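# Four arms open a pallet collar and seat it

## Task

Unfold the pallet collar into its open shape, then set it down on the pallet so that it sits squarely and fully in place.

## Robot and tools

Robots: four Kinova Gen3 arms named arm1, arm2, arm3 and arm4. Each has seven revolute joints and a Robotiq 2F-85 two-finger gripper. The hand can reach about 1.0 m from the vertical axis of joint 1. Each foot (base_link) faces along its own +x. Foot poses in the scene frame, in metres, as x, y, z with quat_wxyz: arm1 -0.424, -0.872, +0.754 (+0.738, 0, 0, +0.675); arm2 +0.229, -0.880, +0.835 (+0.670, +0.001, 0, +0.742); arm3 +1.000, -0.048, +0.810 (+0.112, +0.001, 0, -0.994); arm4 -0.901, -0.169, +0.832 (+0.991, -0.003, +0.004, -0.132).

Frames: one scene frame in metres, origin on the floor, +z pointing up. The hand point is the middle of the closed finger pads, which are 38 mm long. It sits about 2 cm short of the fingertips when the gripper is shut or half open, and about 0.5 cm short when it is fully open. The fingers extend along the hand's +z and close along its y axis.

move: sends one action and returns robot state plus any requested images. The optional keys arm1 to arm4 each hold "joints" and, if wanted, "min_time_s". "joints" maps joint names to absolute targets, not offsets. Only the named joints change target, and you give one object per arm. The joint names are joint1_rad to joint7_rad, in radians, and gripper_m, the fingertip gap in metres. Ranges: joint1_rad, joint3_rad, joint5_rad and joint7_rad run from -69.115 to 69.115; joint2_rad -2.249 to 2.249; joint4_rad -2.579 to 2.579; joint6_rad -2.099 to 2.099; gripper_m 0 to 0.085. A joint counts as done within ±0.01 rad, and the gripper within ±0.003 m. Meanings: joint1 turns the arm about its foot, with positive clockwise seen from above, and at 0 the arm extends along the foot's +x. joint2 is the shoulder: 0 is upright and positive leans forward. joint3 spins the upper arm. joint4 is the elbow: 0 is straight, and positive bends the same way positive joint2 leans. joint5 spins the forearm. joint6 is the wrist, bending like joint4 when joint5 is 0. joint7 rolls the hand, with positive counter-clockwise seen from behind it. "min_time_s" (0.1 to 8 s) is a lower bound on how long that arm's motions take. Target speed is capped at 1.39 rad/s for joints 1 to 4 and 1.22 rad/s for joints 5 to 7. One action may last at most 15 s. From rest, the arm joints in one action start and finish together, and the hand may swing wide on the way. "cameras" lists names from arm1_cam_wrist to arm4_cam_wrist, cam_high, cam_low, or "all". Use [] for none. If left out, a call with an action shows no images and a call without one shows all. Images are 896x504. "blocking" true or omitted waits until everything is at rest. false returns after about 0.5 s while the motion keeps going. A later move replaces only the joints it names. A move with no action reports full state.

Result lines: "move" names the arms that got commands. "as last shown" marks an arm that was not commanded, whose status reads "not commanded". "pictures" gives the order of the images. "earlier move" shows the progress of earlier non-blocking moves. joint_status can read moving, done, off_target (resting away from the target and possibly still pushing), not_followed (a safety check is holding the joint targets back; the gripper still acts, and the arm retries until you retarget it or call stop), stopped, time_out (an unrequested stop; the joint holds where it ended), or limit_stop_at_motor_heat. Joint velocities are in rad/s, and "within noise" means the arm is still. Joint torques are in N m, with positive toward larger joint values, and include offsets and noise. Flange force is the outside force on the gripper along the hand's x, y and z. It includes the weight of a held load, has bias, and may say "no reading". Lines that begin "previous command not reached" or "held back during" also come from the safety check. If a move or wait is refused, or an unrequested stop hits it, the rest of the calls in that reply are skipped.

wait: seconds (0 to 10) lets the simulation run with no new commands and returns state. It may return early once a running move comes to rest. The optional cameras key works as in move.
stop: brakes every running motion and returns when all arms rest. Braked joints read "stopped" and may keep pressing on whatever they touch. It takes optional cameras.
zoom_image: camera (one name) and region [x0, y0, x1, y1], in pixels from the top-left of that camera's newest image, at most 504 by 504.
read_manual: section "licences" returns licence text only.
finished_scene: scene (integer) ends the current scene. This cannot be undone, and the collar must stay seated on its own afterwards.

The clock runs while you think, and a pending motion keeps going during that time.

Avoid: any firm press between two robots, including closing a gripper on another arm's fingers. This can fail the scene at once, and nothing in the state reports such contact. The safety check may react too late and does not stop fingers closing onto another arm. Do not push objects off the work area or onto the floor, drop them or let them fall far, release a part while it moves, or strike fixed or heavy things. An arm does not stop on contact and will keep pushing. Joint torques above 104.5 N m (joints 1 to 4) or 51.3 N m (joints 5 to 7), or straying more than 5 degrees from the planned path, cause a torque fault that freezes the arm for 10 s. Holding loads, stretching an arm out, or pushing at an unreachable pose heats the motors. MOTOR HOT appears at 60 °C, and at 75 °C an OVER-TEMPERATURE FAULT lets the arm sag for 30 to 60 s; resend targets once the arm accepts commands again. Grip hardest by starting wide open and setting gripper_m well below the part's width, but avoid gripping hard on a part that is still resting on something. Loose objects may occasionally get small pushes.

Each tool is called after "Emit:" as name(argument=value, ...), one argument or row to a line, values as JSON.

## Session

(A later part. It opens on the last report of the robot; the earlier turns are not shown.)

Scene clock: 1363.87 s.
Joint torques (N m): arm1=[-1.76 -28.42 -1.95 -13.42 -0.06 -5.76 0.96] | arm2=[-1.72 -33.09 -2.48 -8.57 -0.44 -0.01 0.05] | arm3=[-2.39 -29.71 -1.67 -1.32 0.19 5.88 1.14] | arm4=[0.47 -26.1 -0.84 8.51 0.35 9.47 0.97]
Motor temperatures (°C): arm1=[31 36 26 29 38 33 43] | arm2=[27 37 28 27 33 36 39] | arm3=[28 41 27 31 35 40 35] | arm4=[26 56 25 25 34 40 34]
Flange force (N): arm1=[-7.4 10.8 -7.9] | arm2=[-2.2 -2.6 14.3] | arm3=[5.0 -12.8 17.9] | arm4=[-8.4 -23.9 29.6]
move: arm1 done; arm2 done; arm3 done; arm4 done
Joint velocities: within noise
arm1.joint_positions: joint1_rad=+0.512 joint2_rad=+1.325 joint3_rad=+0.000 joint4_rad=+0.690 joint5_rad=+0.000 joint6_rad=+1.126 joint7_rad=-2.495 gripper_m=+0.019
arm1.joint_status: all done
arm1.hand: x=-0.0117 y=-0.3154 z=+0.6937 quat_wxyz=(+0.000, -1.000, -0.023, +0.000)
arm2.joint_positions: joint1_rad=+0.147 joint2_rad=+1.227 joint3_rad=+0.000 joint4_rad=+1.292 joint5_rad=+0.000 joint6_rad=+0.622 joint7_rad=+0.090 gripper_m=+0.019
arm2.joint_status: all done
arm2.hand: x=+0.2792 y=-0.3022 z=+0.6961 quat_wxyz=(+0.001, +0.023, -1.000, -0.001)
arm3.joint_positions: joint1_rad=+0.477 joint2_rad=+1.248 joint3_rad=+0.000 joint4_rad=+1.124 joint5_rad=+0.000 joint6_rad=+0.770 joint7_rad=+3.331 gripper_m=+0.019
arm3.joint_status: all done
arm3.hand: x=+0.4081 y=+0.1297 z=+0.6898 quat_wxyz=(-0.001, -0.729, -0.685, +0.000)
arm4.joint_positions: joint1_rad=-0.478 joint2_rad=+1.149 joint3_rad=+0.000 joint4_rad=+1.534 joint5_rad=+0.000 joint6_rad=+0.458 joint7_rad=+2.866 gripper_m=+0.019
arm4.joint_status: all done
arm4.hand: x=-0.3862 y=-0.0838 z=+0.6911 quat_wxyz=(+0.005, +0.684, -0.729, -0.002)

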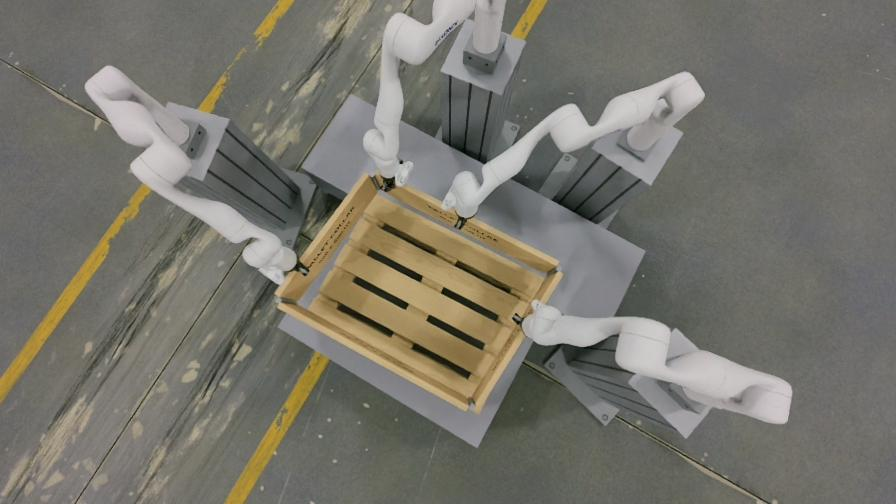

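Emit:
move(
  arm1={"joints": {"joint1_rad": 0.5152, "joint2_rad": 1.4448, "joint4_rad": 0.4034, "joint6_rad": 1.2934, "joint7_rad": -2.4923}, "min_time_s": 2.5},
  arm2={"joints": {"joint1_rad": 0.1741, "joint2_rad": 1.2630, "joint4_rad": 1.1820, "joint6_rad": 0.6966, "joint7_rad": 0.1173}, "min_time_s": 2.5},
  arm3={"joints": {"joint1_rad": 0.5006, "joint2_rad": 1.3161, "joint4_rad": 0.9369, "joint6_rad": 0.8886, "joint7_rad": 3.4626}, "min_time_s": 2.5},
  arm4={"joints": {"joint1_rad": -0.5207, "joint2_rad": 1.1447, "joint4_rad": 1.5503, "joint6_rad": 0.4466, "joint7_rad": 2.9307}, "min_time_s": 2.5},
  cameras=["all"],
)

Scene clock: 1378.63 s.
Joint torques (N m): arm1=[-2.21 -28.59 -2.22 -12.8 -0.47 -6.04 0.89] | arm2=[-2.11 -34.65 -2.83 -9.82 -0.7 -0.12 0.15] | arm3=[-2.46 -30.27 -1.45 -1.65 0.16 6.74 1.24] | arm4=[0 -25.71 -1.18 9.49 0.38 9.95 1.01]
Motor temperatures (°C): arm1=[31 36 26 30 38 33 43] | arm2=[27 37 28 27 33 36 39] | arm3=[28 41 27 31 35 40 35] | arm4=[26 55 25 25 34 40 34]
Flange force (N): arm1=no reading | arm2=[-2.3 -4.0 14.7] | arm3=[7.0 -13.5 17.6] | arm4=[-6.3 -26.0 30.6]
move: arm1 done; arm2 done; arm3 done; arm4 done
Joint velocities: within noise
arm1.joint_positions: joint1_rad=+0.515 joint2_rad=+1.445 joint3_rad=+0.000 joint4_rad=+0.403 joint5_rad=+0.000 joint6_rad=+1.293 joint7_rad=-2.492 gripper_m=+0.019
arm1.joint_status: all done
arm1.hand: x=+0.0058 y=-0.2937 z=+0.6936 quat_wxyz=(+0.000, -1.000, -0.023, +0.000)
arm2.joint_positions: joint1_rad=+0.174 joint2_rad=+1.263 joint3_rad=+0.000 joint4_rad=+1.182 joint5_rad=+0.000 joint6_rad=+0.697 joint7_rad=+0.117 gripper_m=+0.019
arm2.joint_status: all done
arm2.hand: x=+0.2967 y=-0.2806 z=+0.6961 quat_wxyz=(+0.001, +0.023, -1.000, -0.001)
arm3.joint_positions: joint1_rad=+0.501 joint2_rad=+1.316 joint3_rad=+0.000 joint4_rad=+0.937 joint5_rad=+0.000 joint6_rad=+0.889 joint7_rad=+3.463 gripper_m=+0.019
arm3.joint_status: all done
arm3.hand: x=+0.3804 y=+0.1529 z=+0.6897 quat_wxyz=(-0.001, -0.691, -0.723, +0.000)
arm4.joint_positions: joint1_rad=-0.521 joint2_rad=+1.145 joint3_rad=+0.000 joint4_rad=+1.550 joint5_rad=+0.000 joint6_rad=+0.447 joint7_rad=+2.931 gripper_m=+0.019
arm4.joint_status: all done
arm4.hand: x=-0.3942 y=-0.0629 z=+0.6912 quat_wxyz=(+0.005, +0.722, -0.691, -0.002)
pictures: arm1_cam_wrist, arm2_cam_wrist, arm3_cam_wrist, arm4_cam_wrist, cam_high, cam_low

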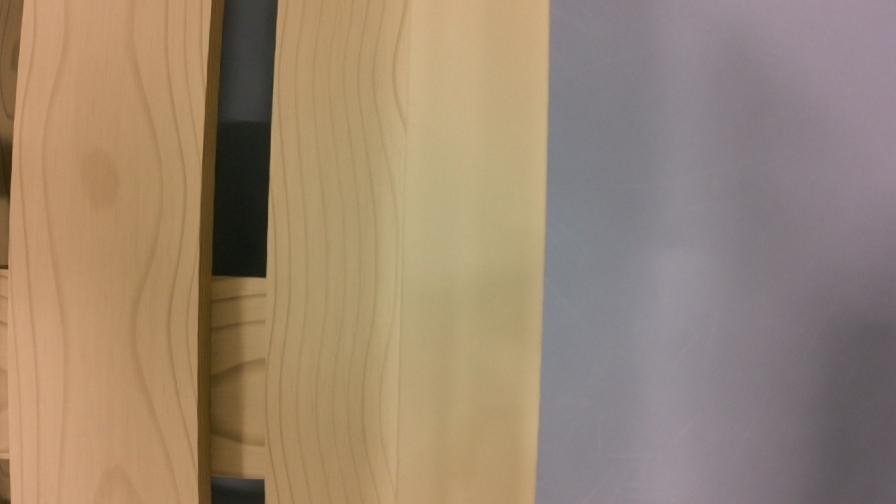

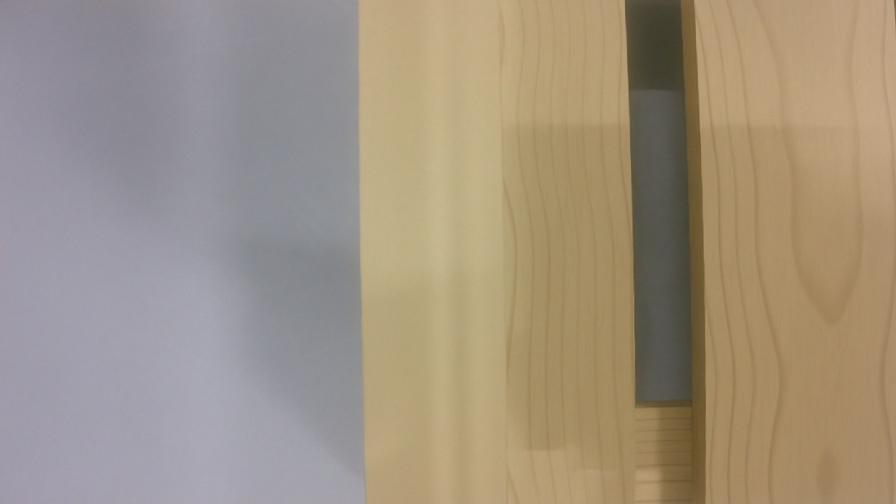

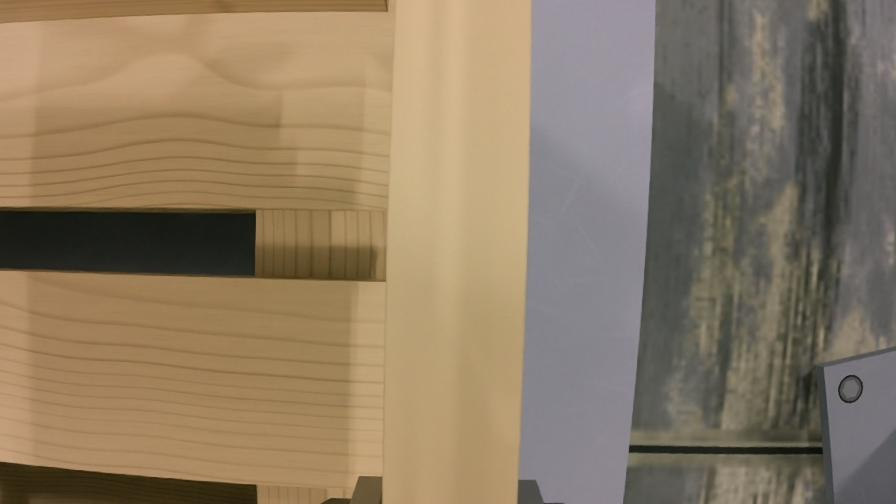

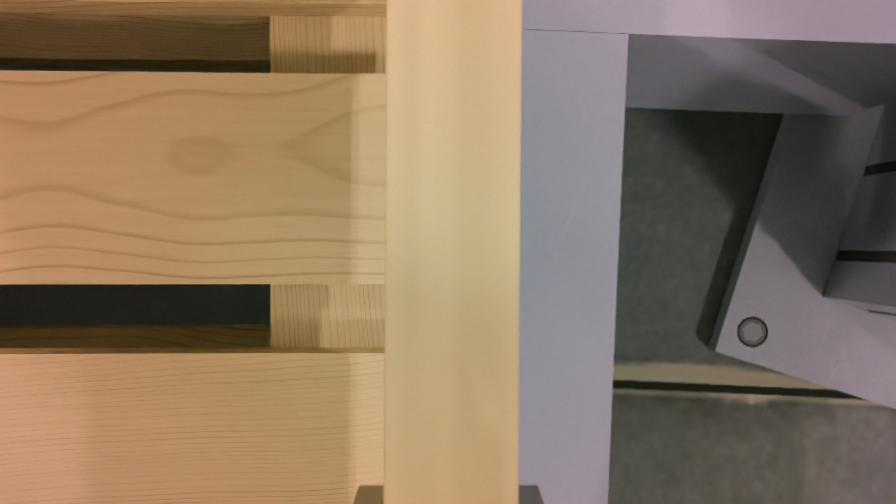

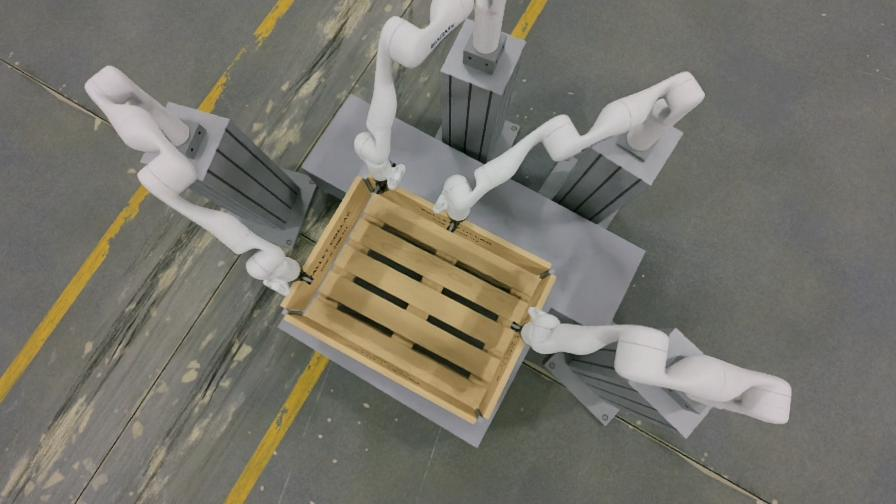

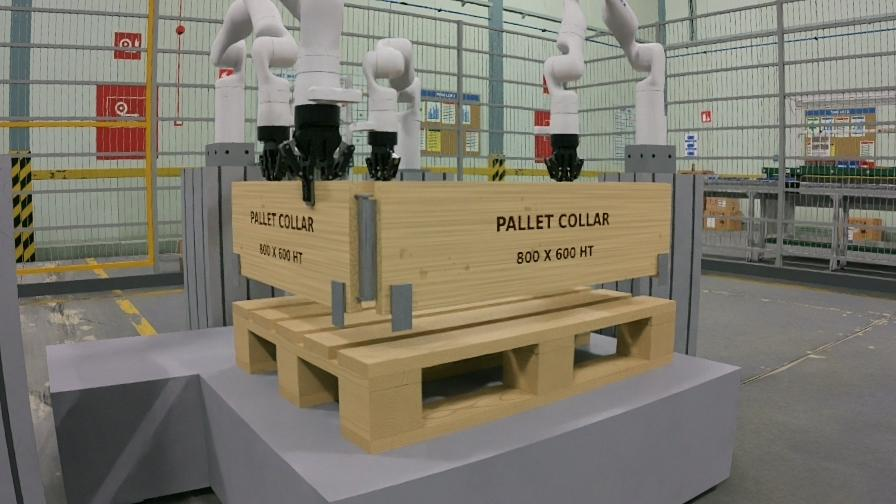

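Emit:
move(
  arm1={"joints": {"joint1_rad": 0.5103, "joint2_rad": 1.5206, "joint4_rad": 0.3315, "joint6_rad": 1.2895, "joint7_rad": -2.4952}, "min_time_s": 2.5},
  arm2={"joints": {"joint1_rad": 0.1729, "joint2_rad": 1.3368, "joint4_rad": 1.1238, "joint6_rad": 0.6810, "joint7_rad": 0.1181}, "min_time_s": 2.5},
  arm3={"joints": {"joint1_rad": 0.5076, "joint2_rad": 1.3815, "joint4_rad": 0.8845, "joint6_rad": 0.8756, "joint7_rad": 3.4716}, "min_time_s": 2.5},
  arm4={"joints": {"joint1_rad": -0.5279, "joint2_rad": 1.2086, "joint4_rad": 1.5269, "joint6_rad": 0.4061, "joint7_rad": 2.9255}, "min_time_s": 2.5},
  cameras=["arm1_cam_wrist", "arm2_cam_wrist", "arm3_cam_wrist", "arm4_cam_wrist", "cam_low", "cam_high"],
)

Emit:
zoom_image(
  camera="cam_low",
  region=[220, 240, 470, 400],
)

Emit:
zoom_image(
  camera="cam_low",
  region=[470, 220, 720, 380],
)

Scene clock: 1714.50 s.
Joint torques (N m): arm1=[-2.98 -22.69 -2.12 -9.13 -0.29 -4.78 0.98] | arm2=[1.67 -34.54 1.28 -8.27 0.71 1.02 0.13] | arm3=[0.79 -29.72 1.23 -0.84 1.14 7.37 1.1] | arm4=[-1.3 -25.34 -2.25 12.55 0.17 11.31 0.86]
Motor temperatures (°C): arm1=[31 36 26 31 37 33 42] | arm2=[27 41 28 28 33 36 39] | arm3=[28 37 27 30 35 42 35] | arm4=[26 50 25 26 34 41 34]
Flange force (N): arm1=no reading | arm2=[3.5 -1.1 16.1] | arm3=[2.9 -15.6 18.1] | arm4=[-4.6 -31.5 35.2]
move: arm1 done; arm2 done; arm3 done; arm4 done
Joint velocities: within noise
arm1.joint_positions: joint1_rad=+0.510 joint2_rad=+1.521 joint3_rad=+0.000 joint4_rad=+0.332 joint5_rad=+0.000 joint6_rad=+1.290 joint7_rad=-2.495 gripper_m=+0.019
arm1.joint_status: all done
arm1.hand: x=+0.0043 y=-0.2896 z=+0.6606 quat_wxyz=(+0.000, -1.000, -0.024, +0.000)
arm2.joint_positions: joint1_rad=+0.173 joint2_rad=+1.337 joint3_rad=+0.000 joint4_rad=+1.124 joint5_rad=+0.000 joint6_rad=+0.681 joint7_rad=+0.118 gripper_m=+0.019
arm2.joint_status: all done
arm2.hand: x=+0.2962 y=-0.2759 z=+0.6631 quat_wxyz=(+0.001, +0.024, -1.000, -0.001)
arm3.joint_positions: joint1_rad=+0.508 joint2_rad=+1.381 joint3_rad=+0.000 joint4_rad=+0.885 joint5_rad=+0.000 joint6_rad=+0.876 joint7_rad=+3.472 gripper_m=+0.019
arm3.joint_status: all done
arm3.hand: x=+0.3786 y=+0.1582 z=+0.6597 quat_wxyz=(-0.001, -0.690, -0.724, +0.000)
arm4.joint_positions: joint1_rad=-0.528 joint2_rad=+1.209 joint3_rad=+0.000 joint4_rad=+1.527 joint5_rad=+0.000 joint6_rad=+0.406 joint7_rad=+2.925 gripper_m=+0.019
arm4.joint_status: all done
arm4.hand: x=-0.3965 y=-0.0596 z=+0.6611 quat_wxyz=(+0.005, +0.723, -0.691, -0.002)
pictures: arm1_cam_wrist, arm2_cam_wrist, arm3_cam_wrist, arm4_cam_wrist, cam_high, cam_low

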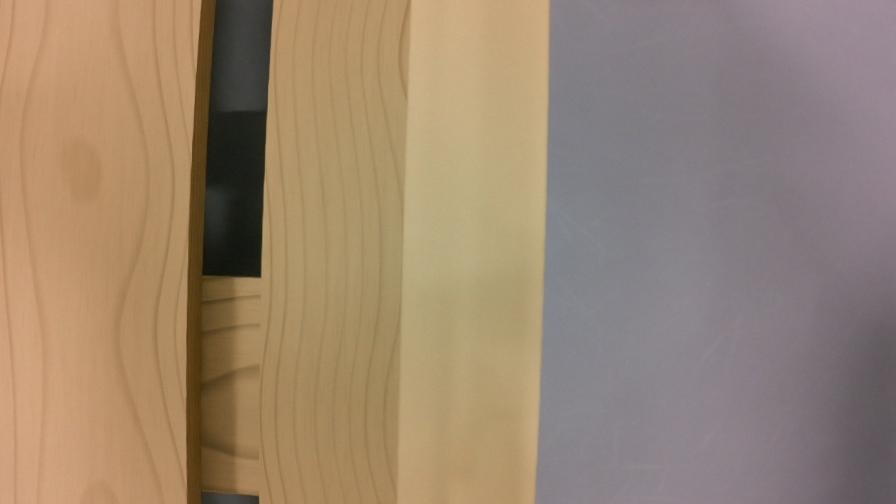

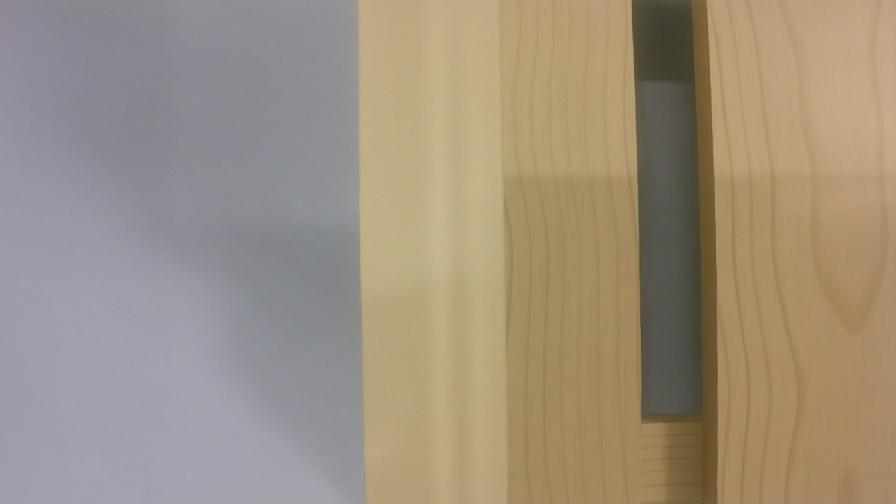

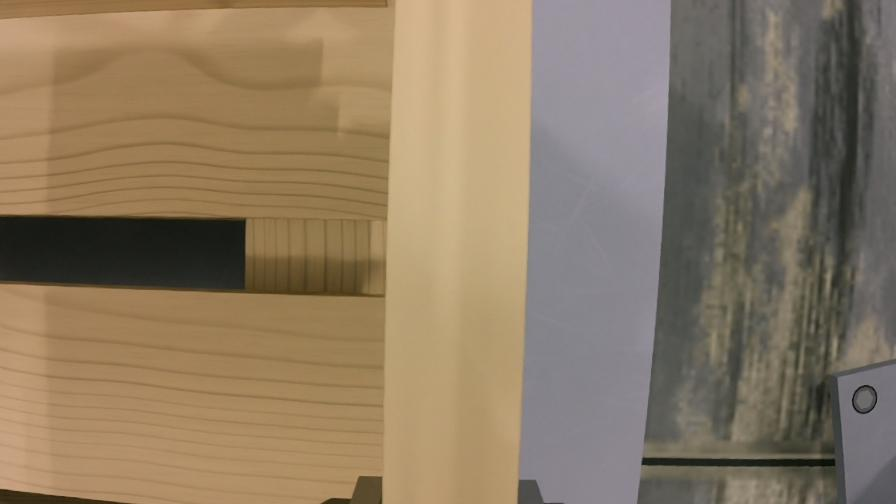

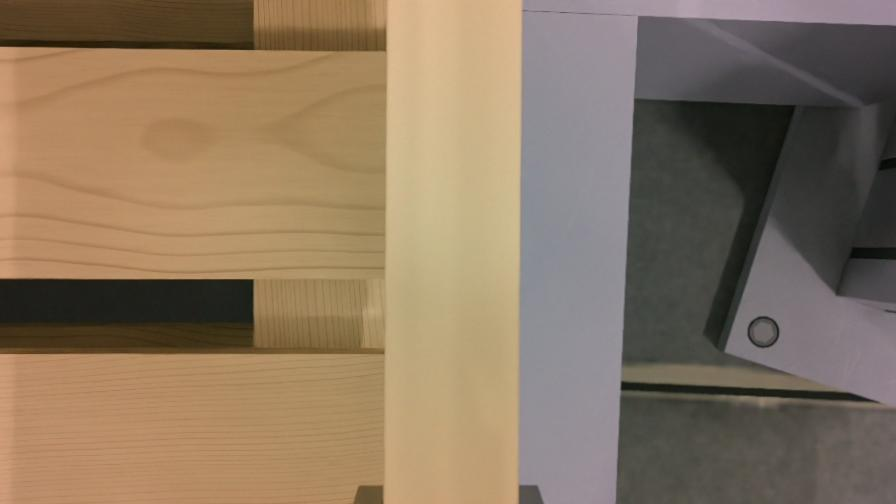

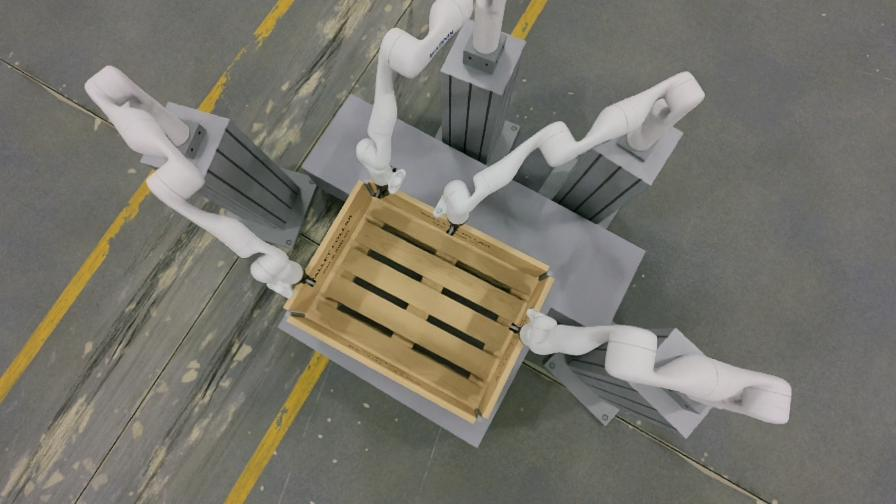

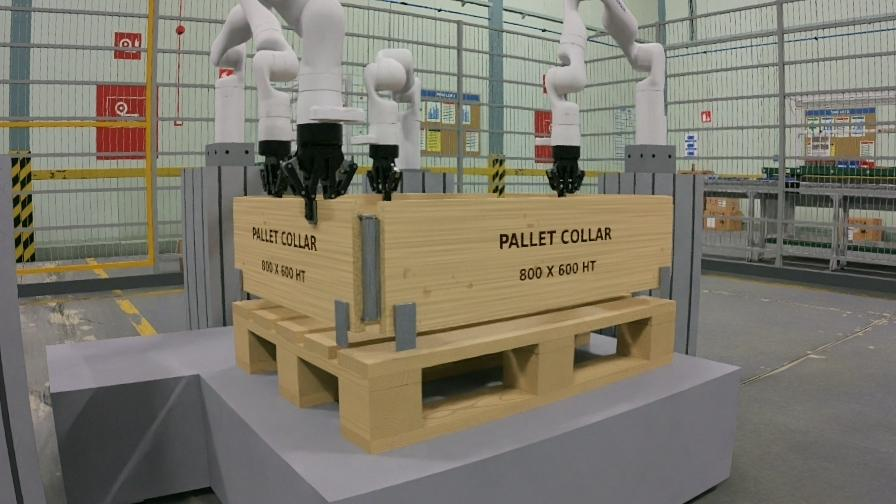

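Scaled by 2.016 from the camera's image (finer frame: 1280x720).

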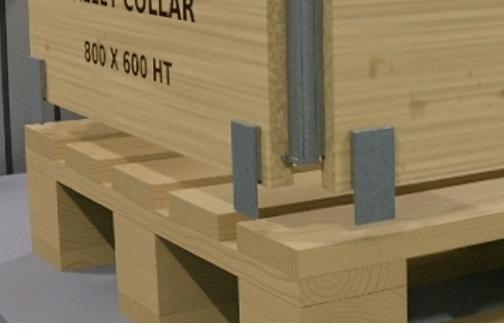

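Scaled by 2.016 from the camera's image (finer frame: 1280x720).

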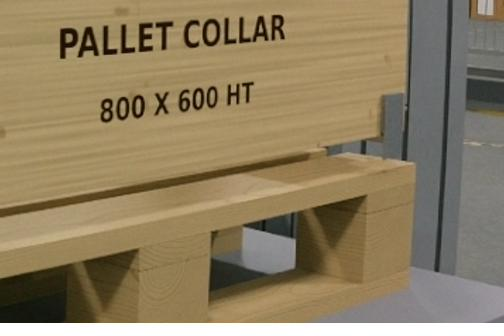

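Emit:
zoom_image(
  camera="cam_low",
  region=[320, 290, 440, 390],
)

Emit:
zoom_image(
  camera="cam_low",
  region=[610, 250, 700, 325],
)

Emit:
zoom_image(
  camera="cam_low",
  region=[220, 250, 310, 325],
)

Scaled by 4.200 from the camera's image (finer frame: 1280x720).

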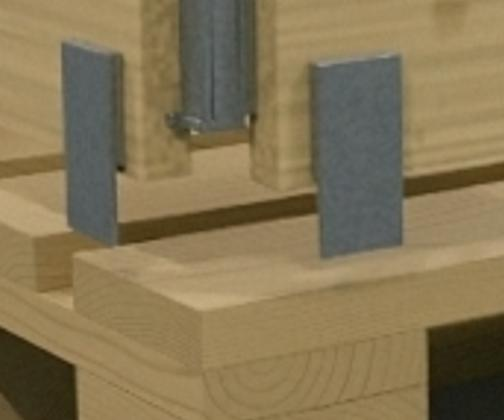

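Scaled by 5.600 from the camera's image (finer frame: 1280x720).

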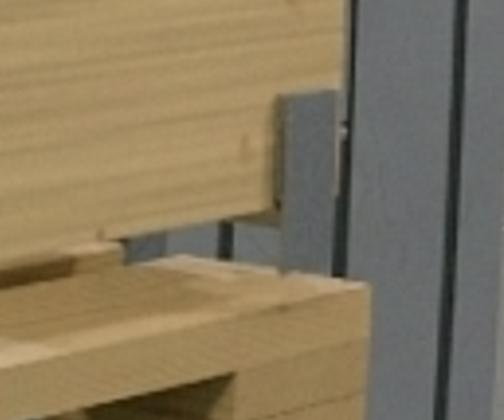

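Scaled by 5.600 from the camera's image (finer frame: 1280x720).

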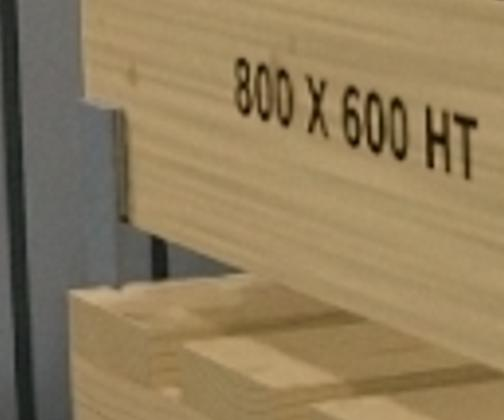

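Emit:
move(
  arm1={"joints": {"joint2_rad": 1.5639, "joint4_rad": 0.2941, "joint6_rad": 1.2836}, "min_time_s": 1.5},
  arm2={"joints": {"joint2_rad": 1.3783, "joint4_rad": 1.0974, "joint6_rad": 0.6659}, "min_time_s": 1.5},
  arm3={"joints": {"joint2_rad": 1.4218, "joint4_rad": 0.8583, "joint6_rad": 0.8615}, "min_time_s": 1.5},
  arm4={"joints": {"joint2_rad": 1.2526, "joint4_rad": 1.5043, "joint6_rad": 0.3847}, "min_time_s": 1.5},
  cameras=["cam_low"],
)

Emit:
zoom_image(
  camera="cam_low",
  region=[320, 290, 440, 390],
)

Emit:
zoom_image(
  camera="cam_low",
  region=[610, 250, 700, 325],
)

Scene clock: 1792.37 s.
Joint torques (N m): arm1=[-3.37 -22.2 -2.38 -9.22 -0.52 -5.4 0.95] | arm2=[2.04 -34.72 1.73 -7.94 0.83 1.1 0.17] | arm3=[1.31 -29.18 1.67 -0.35 1.32 7.52 1.09] | arm4=[-2.73 -24.38 -3.93 13.61 -0.07 11.59 0.9]
Motor temperatures (°C): arm1=[31 35 26 30 37 33 42] | arm2=[27 41 28 28 33 36 39] | arm3=[28 37 27 30 35 41 35] | arm4=[26 46 25 25 34 42 34]
Flange force (N): arm1=no reading | arm2=[4.0 -0.3 16.5] | arm3=[2.4 -16.5 18.1] | arm4=[-2.1 -33.0 35.2]
move: arm1 done; arm2 done; arm3 done; arm4 done
Joint velocities: within noise
arm1.joint_positions: joint1_rad=+0.510 joint2_rad=+1.564 joint3_rad=+0.000 joint4_rad=+0.294 joint5_rad=+0.000 joint6_rad=+1.284 joint7_rad=-2.495 gripper_m=+0.019
arm1.joint_status: all done
arm1.hand: x=+0.0044 y=-0.2896 z=+0.6406 quat_wxyz=(+0.000, -1.000, -0.024, +0.000)
arm2.joint_positions: joint1_rad=+0.173 joint2_rad=+1.378 joint3_rad=+0.000 joint4_rad=+1.097 joint5_rad=+0.000 joint6_rad=+0.666 joint7_rad=+0.118 gripper_m=+0.019
arm2.joint_status: all done
arm2.hand: x=+0.2962 y=-0.2759 z=+0.6431 quat_wxyz=(+0.001, +0.024, -1.000, -0.001)
arm3.joint_positions: joint1_rad=+0.508 joint2_rad=+1.422 joint3_rad=+0.000 joint4_rad=+0.858 joint5_rad=+0.000 joint6_rad=+0.862 joint7_rad=+3.472 gripper_m=+0.019
arm3.joint_status: all done
arm3.hand: x=+0.3786 y=+0.1582 z=+0.6396 quat_wxyz=(-0.001, -0.690, -0.724, +0.000)
arm4.joint_positions: joint1_rad=-0.528 joint2_rad=+1.253 joint3_rad=+0.000 joint4_rad=+1.504 joint5_rad=+0.000 joint6_rad=+0.385 joint7_rad=+2.925 gripper_m=+0.019
arm4.joint_status: all done
arm4.hand: x=-0.3968 y=-0.0597 z=+0.6411 quat_wxyz=(+0.005, +0.723, -0.691, -0.002)

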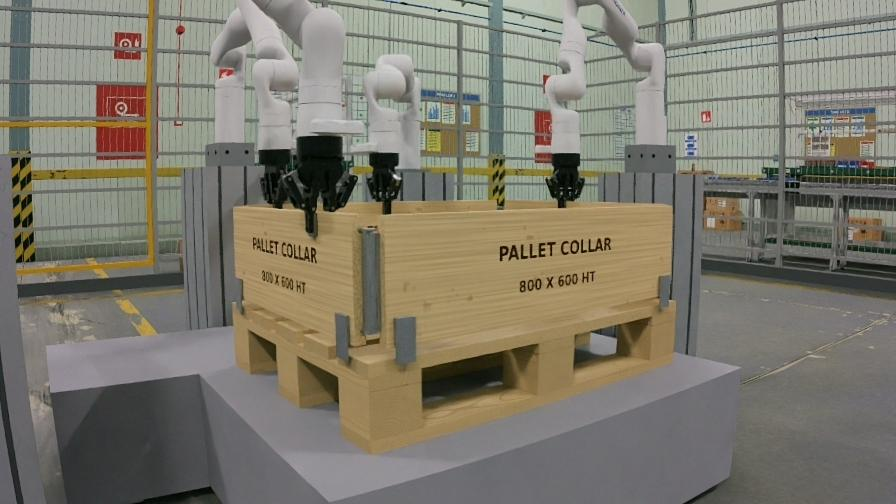

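Scaled by 4.200 from the camera's image (finer frame: 1280x720).

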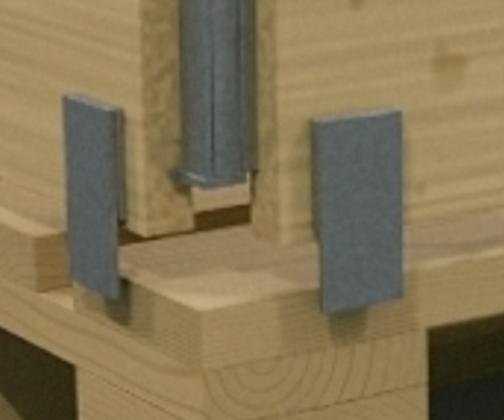

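Scaled by 5.600 from the camera's image (finer frame: 1280x720).

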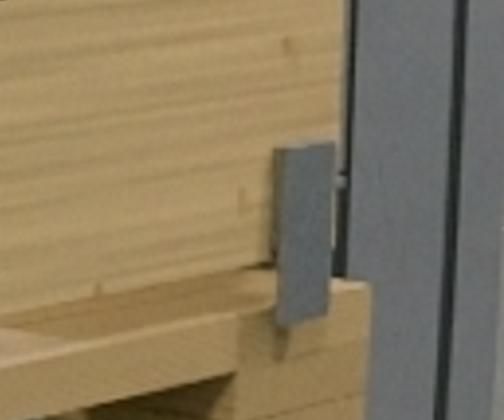

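Emit:
move(
  arm1={"joints": {"joint2_rad": 1.5931, "joint4_rad": 0.2638, "joint6_rad": 1.2847}, "min_time_s": 1.5},
  arm2={"joints": {"joint2_rad": 1.4037, "joint4_rad": 1.0797, "joint6_rad": 0.6582}, "min_time_s": 1.5},
  arm3={"joints": {"joint2_rad": 1.4465, "joint4_rad": 0.8404, "joint6_rad": 0.8547}, "min_time_s": 1.5},
  arm4={"joints": {"joint2_rad": 1.2791, "joint4_rad": 1.4892, "joint6_rad": 0.3733}, "min_time_s": 1.5},
)

Emit:
move(
  arm1={"joints": {"joint2_rad": 1.6064, "joint4_rad": 0.2485, "joint6_rad": 1.2867}, "min_time_s": 1.2},
  arm2={"joints": {"joint2_rad": 1.4144, "joint4_rad": 1.0719, "joint6_rad": 0.6553}, "min_time_s": 1.2},
  arm3={"joints": {"joint2_rad": 1.4570, "joint4_rad": 0.8324, "joint6_rad": 0.8522}, "min_time_s": 1.2},
  arm4={"joints": {"joint2_rad": 1.2903, "joint4_rad": 1.4825, "joint6_rad": 0.3688}, "min_time_s": 1.2},
  cameras=["cam_low"],
)

Emit:
zoom_image(
  camera="cam_low",
  region=[320, 290, 440, 390],
)

Emit:
zoom_image(
  camera="cam_low",
  region=[610, 250, 700, 325],
)

Scene clock: 1817.00 s.
Joint torques (N m): arm1=[-3.2 -22.34 -2.29 -9.3 -0.46 -5.64 0.96] | arm2=[1.92 -34.73 1.53 -7.84 0.7 1.12 0.14] | arm3=[1.28 -28.94 1.64 -0.14 1.3 7.58 1.07] | arm4=[-2.86 -23.77 -4.07 14.14 -0.1 11.75 0.89]
Motor temperatures (°C): arm1=[31 35 26 30 37 33 42] | arm2=[27 41 28 28 33 36 39] | arm3=[28 37 27 30 35 41 35] | arm4=[26 45 25 25 34 42 34]
Flange force (N): arm1=no reading | arm2=[3.8 -0.4 16.5] | arm3=[2.6 -16.8 18.1] | arm4=[-1.9 -33.4 35.1]
move: arm1 done; arm2 done; arm3 done; arm4 done
Joint velocities: within noise
arm1.joint_positions: joint1_rad=+0.510 joint2_rad=+1.593 joint3_rad=+0.000 joint4_rad=+0.264 joint5_rad=+0.000 joint6_rad=+1.285 joint7_rad=-2.495 gripper_m=+0.019
arm1.joint_status: all done
arm1.hand: x=+0.0043 y=-0.2896 z=+0.6287 quat_wxyz=(+0.000, -1.000, -0.024, +0.000)
arm2.joint_positions: joint1_rad=+0.173 joint2_rad=+1.404 joint3_rad=+0.000 joint4_rad=+1.080 joint5_rad=+0.000 joint6_rad=+0.658 joint7_rad=+0.118 gripper_m=+0.019
arm2.joint_status: all done
arm2.hand: x=+0.2962 y=-0.2759 z=+0.6311 quat_wxyz=(+0.001, +0.024, -1.000, -0.001)
arm3.joint_positions: joint1_rad=+0.508 joint2_rad=+1.446 joint3_rad=+0.000 joint4_rad=+0.840 joint5_rad=+0.000 joint6_rad=+0.855 joint7_rad=+3.472 gripper_m=+0.019
arm3.joint_status: all done
arm3.hand: x=+0.3786 y=+0.1582 z=+0.6277 quat_wxyz=(-0.001, -0.690, -0.724, +0.000)
arm4.joint_positions: joint1_rad=-0.528 joint2_rad=+1.279 joint3_rad=+0.000 joint4_rad=+1.489 joint5_rad=+0.000 joint6_rad=+0.373 joint7_rad=+2.925 gripper_m=+0.019
arm4.joint_status: all done
arm4.hand: x=-0.3969 y=-0.0598 z=+0.6291 quat_wxyz=(+0.005, +0.723, -0.691, -0.002)
pictures: none

Scene clock: 1818.50 s.
Joint torques (N m): arm1=[-4.72 -19.64 -3.07 -8.5 -1.01 -6.17 0.99] | arm2=[-0.33 -34.56 -0.63 -7.4 0.17 1.23 0.13] | arm3=[0.82 -29.52 1.2 -0.61 1.04 7.36 1.01] | arm4=[-0.43 -20.59 -1.63 14.47 0.35 11.36 0.96]
Motor temperatures (°C): arm1=[31 35 26 30 37 33 42] | arm2=[27 41 28 28 33 36 39] | arm3=[28 37 27 30 35 41 35] | arm4=[26 45 25 25 34 42 34]
Flange force (N): arm1=no reading | arm2=[-0.1 0.6 16.8] | arm3=[3.0 -15.8 18.6] | arm4=[-6.5 -31.8 28.3]
move: arm1 done; arm2 done; arm3 done; arm4 done
Joint velocities: within noise
arm1.joint_positions: joint1_rad=+0.510 joint2_rad=+1.606 joint3_rad=+0.000 joint4_rad=+0.248 joint5_rad=+0.000 joint6_rad=+1.287 joint7_rad=-2.495 gripper_m=+0.019
arm1.joint_status: all done
arm1.hand: x=+0.0043 y=-0.2896 z=+0.6237 quat_wxyz=(+0.000, -1.000, -0.024, +0.000)
arm2.joint_positions: joint1_rad=+0.173 joint2_rad=+1.414 joint3_rad=+0.000 joint4_rad=+1.072 joint5_rad=+0.000 joint6_rad=+0.655 joint7_rad=+0.118 gripper_m=+0.019
arm2.joint_status: all done
arm2.hand: x=+0.2962 y=-0.2759 z=+0.6261 quat_wxyz=(+0.001, +0.024, -1.000, -0.001)
arm3.joint_positions: joint1_rad=+0.508 joint2_rad=+1.457 joint3_rad=+0.000 joint4_rad=+0.832 joint5_rad=+0.000 joint6_rad=+0.852 joint7_rad=+3.472 gripper_m=+0.019
arm3.joint_status: all done
arm3.hand: x=+0.3786 y=+0.1582 z=+0.6227 quat_wxyz=(-0.001, -0.690, -0.724, +0.000)
arm4.joint_positions: joint1_rad=-0.528 joint2_rad=+1.290 joint3_rad=+0.000 joint4_rad=+1.482 joint5_rad=+0.000 joint6_rad=+0.369 joint7_rad=+2.925 gripper_m=+0.019
arm4.joint_status: all done
arm4.hand: x=-0.3969 y=-0.0598 z=+0.6241 quat_wxyz=(+0.005, +0.723, -0.691, -0.002)

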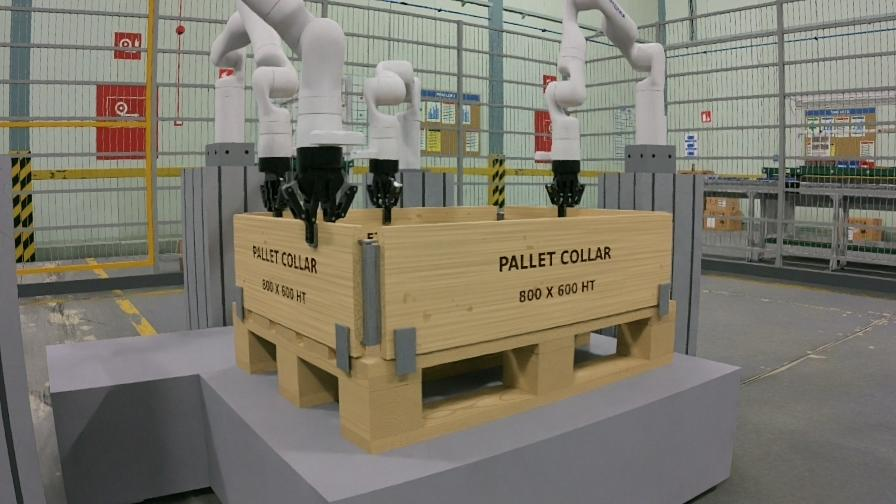

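Scaled by 4.200 from the camera's image (finer frame: 1280x720).

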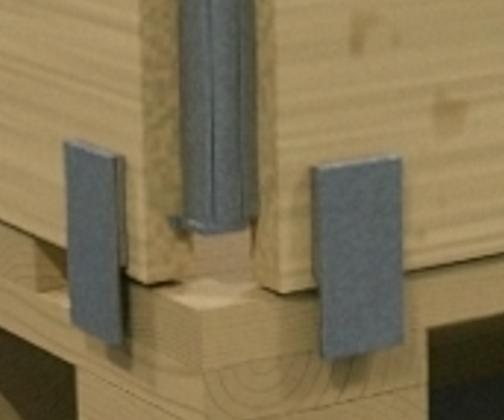

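Scaled by 5.600 from the camera's image (finer frame: 1280x720).

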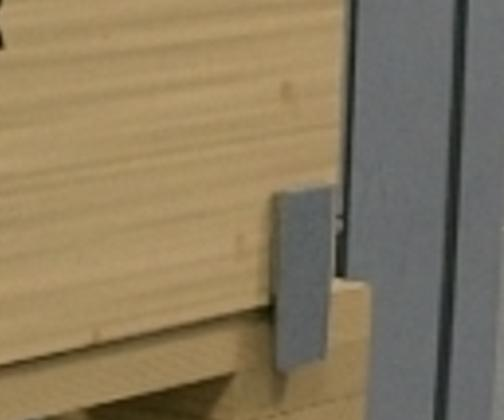

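Emit:
move(
  arm1={"joints": {"joint2_rad": 1.6112, "joint4_rad": 0.2428, "joint6_rad": 1.2876}, "min_time_s": 1},
  arm2={"joints": {"joint2_rad": 1.4183, "joint4_rad": 1.0690, "joint6_rad": 0.6543}, "min_time_s": 1},
  arm3={"joints": {"joint2_rad": 1.4608, "joint4_rad": 0.8295, "joint6_rad": 0.8513}, "min_time_s": 1},
  arm4={"joints": {"joint2_rad": 1.2943, "joint4_rad": 1.4801, "joint6_rad": 0.3672}, "min_time_s": 1},
)

Scene clock: 1831.97 s.
Joint torques (N m): arm1=[-6.36 -11.88 -3.85 -6.68 -1.47 -8.32 0.91] | arm2=[-2.58 -31.81 -2.65 -6.37 -0.41 1.33 0.06] | arm3=[-0.98 -27.53 -0.28 -1.75 0.46 5.67 0.94] | arm4=[0.04 -13.02 -1.69 13.75 0.36 9.78 1.05]
Motor temperatures (°C): arm1=[31 35 26 30 37 33 42] | arm2=[27 41 28 28 33 36 39] | arm3=[28 37 27 30 35 41 35] | arm4=[26 44 25 25 34 42 34]
Flange force (N): arm1=no reading | arm2=[-3.9 0.6 12.6] | arm3=[3.8 -10.0 11.7] | arm4=[-6.8 -27.1 9.1]
move: arm1 done; arm2 done; arm3 done; arm4 done
Joint velocities: within noise
arm1.joint_positions: joint1_rad=+0.510 joint2_rad=+1.611 joint3_rad=+0.000 joint4_rad=+0.243 joint5_rad=+0.000 joint6_rad=+1.288 joint7_rad=-2.495 gripper_m=+0.019
arm1.joint_status: all done
arm1.hand: x=+0.0043 y=-0.2896 z=+0.6220 quat_wxyz=(+0.000, -1.000, -0.024, +0.000)
arm2.joint_positions: joint1_rad=+0.173 joint2_rad=+1.418 joint3_rad=+0.000 joint4_rad=+1.069 joint5_rad=+0.000 joint6_rad=+0.654 joint7_rad=+0.118 gripper_m=+0.019
arm2.joint_status: all done
arm2.hand: x=+0.2962 y=-0.2759 z=+0.6243 quat_wxyz=(+0.001, +0.024, -1.000, -0.001)
arm3.joint_positions: joint1_rad=+0.508 joint2_rad=+1.461 joint3_rad=+0.000 joint4_rad=+0.830 joint5_rad=+0.000 joint6_rad=+0.851 joint7_rad=+3.472 gripper_m=+0.019
arm3.joint_status: all done
arm3.hand: x=+0.3787 y=+0.1582 z=+0.6209 quat_wxyz=(-0.001, -0.690, -0.724, +0.000)
arm4.joint_positions: joint1_rad=-0.528 joint2_rad=+1.294 joint3_rad=+0.000 joint4_rad=+1.480 joint5_rad=+0.000 joint6_rad=+0.367 joint7_rad=+2.925 gripper_m=+0.019
arm4.joint_status: all done
arm4.hand: x=-0.3969 y=-0.0598 z=+0.6223 quat_wxyz=(+0.005, +0.723, -0.691, -0.002)
pictures: none

Emit:
move(
  arm1={"joints": {"joint2_rad": 1.6134, "joint4_rad": 0.2401, "joint6_rad": 1.2881}, "min_time_s": 1},
  arm2={"joints": {"joint2_rad": 1.4205, "joint4_rad": 1.0673, "joint6_rad": 0.6538}, "min_time_s": 1},
  arm3={"joints": {"joint2_rad": 1.4625, "joint4_rad": 0.8281, "joint6_rad": 0.8510}, "min_time_s": 1},
  arm4={"joints": {"joint2_rad": 1.2952, "joint4_rad": 1.4796, "joint6_rad": 0.3668}, "min_time_s": 1},
  cameras=["cam_low"],
)

Emit:
zoom_image(
  camera="cam_low",
  region=[320, 290, 440, 390],
)

Emit:
zoom_image(
  camera="cam_low",
  region=[560, 270, 700, 345],
)

Scene clock: 1857.90 s.
Joint torques (N m): arm1=[-5.67 -8.56 -3.49 -5.49 -1.14 -8.69 0.91] | arm2=[-3.92 -28.51 -3.94 -6.2 -0.74 0.55 0.08] | arm3=[-1.93 -22.67 -0.95 -1.71 0.28 4.16 0.86] | arm4=[-0.3 -9.92 -2.12 13.61 0.25 9.24 0.99]
Motor temperatures (°C): arm1=[31 35 26 30 37 33 42] | arm2=[27 42 28 28 33 36 39] | arm3=[28 37 27 30 35 41 35] | arm4=[26 43 25 25 34 42 34]
Flange force (N): arm1=no reading | arm2=[-5.8 -1.5 5.3] | arm3=[3.5 -4.8 0.8] | arm4=[-5.8 -25.8 1.5]
move: arm1 done; arm2 done; arm3 done; arm4 done
Joint velocities: within noise
arm1.joint_positions: joint1_rad=+0.510 joint2_rad=+1.613 joint3_rad=+0.000 joint4_rad=+0.240 joint5_rad=+0.000 joint6_rad=+1.288 joint7_rad=-2.495 gripper_m=+0.019
arm1.joint_status: all done
arm1.hand: x=+0.0043 y=-0.2896 z=+0.6212 quat_wxyz=(+0.000, -1.000, -0.024, +0.000)
arm2.joint_positions: joint1_rad=+0.173 joint2_rad=+1.420 joint3_rad=+0.000 joint4_rad=+1.067 joint5_rad=+0.000 joint6_rad=+0.654 joint7_rad=+0.118 gripper_m=+0.019
arm2.joint_status: all done
arm2.hand: x=+0.2962 y=-0.2758 z=+0.6233 quat_wxyz=(+0.001, +0.024, -1.000, -0.001)
arm3.joint_positions: joint1_rad=+0.508 joint2_rad=+1.463 joint3_rad=+0.000 joint4_rad=+0.828 joint5_rad=+0.000 joint6_rad=+0.851 joint7_rad=+3.472 gripper_m=+0.019
arm3.joint_status: all done
arm3.hand: x=+0.3786 y=+0.1582 z=+0.6202 quat_wxyz=(-0.001, -0.690, -0.724, +0.000)
arm4.joint_positions: joint1_rad=-0.528 joint2_rad=+1.295 joint3_rad=+0.000 joint4_rad=+1.480 joint5_rad=+0.000 joint6_rad=+0.367 joint7_rad=+2.925 gripper_m=+0.019
arm4.joint_status: all done
arm4.hand: x=-0.3969 y=-0.0598 z=+0.6219 quat_wxyz=(+0.005, +0.723, -0.691, -0.002)

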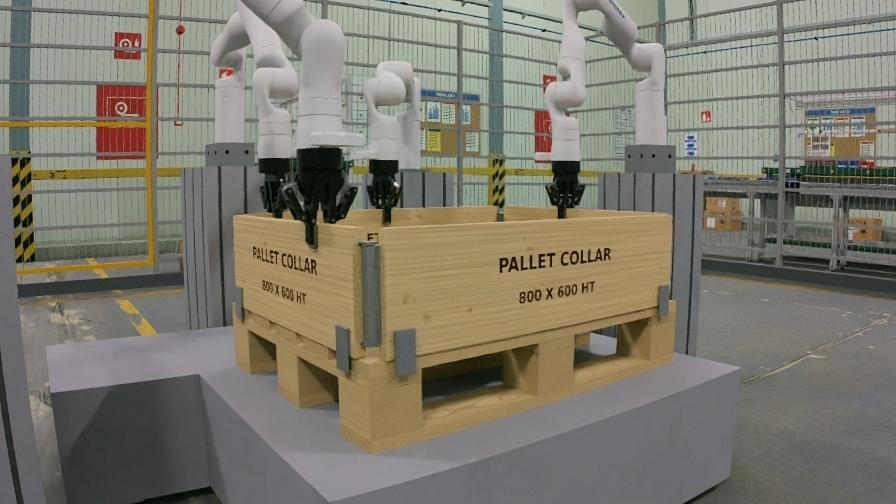

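Scaled by 4.200 from the camera's image (finer frame: 1280x720).

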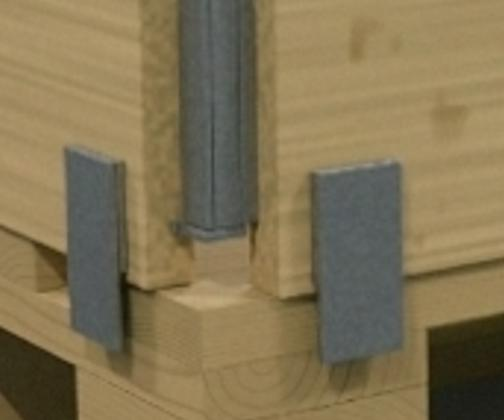

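Scaled by 3.600 from the camera's image (finer frame: 1280x720).

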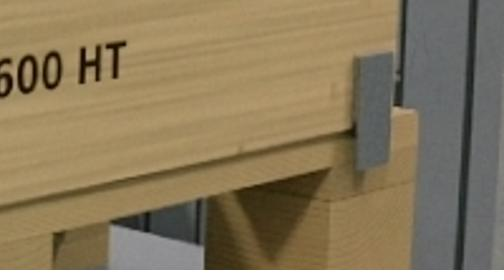

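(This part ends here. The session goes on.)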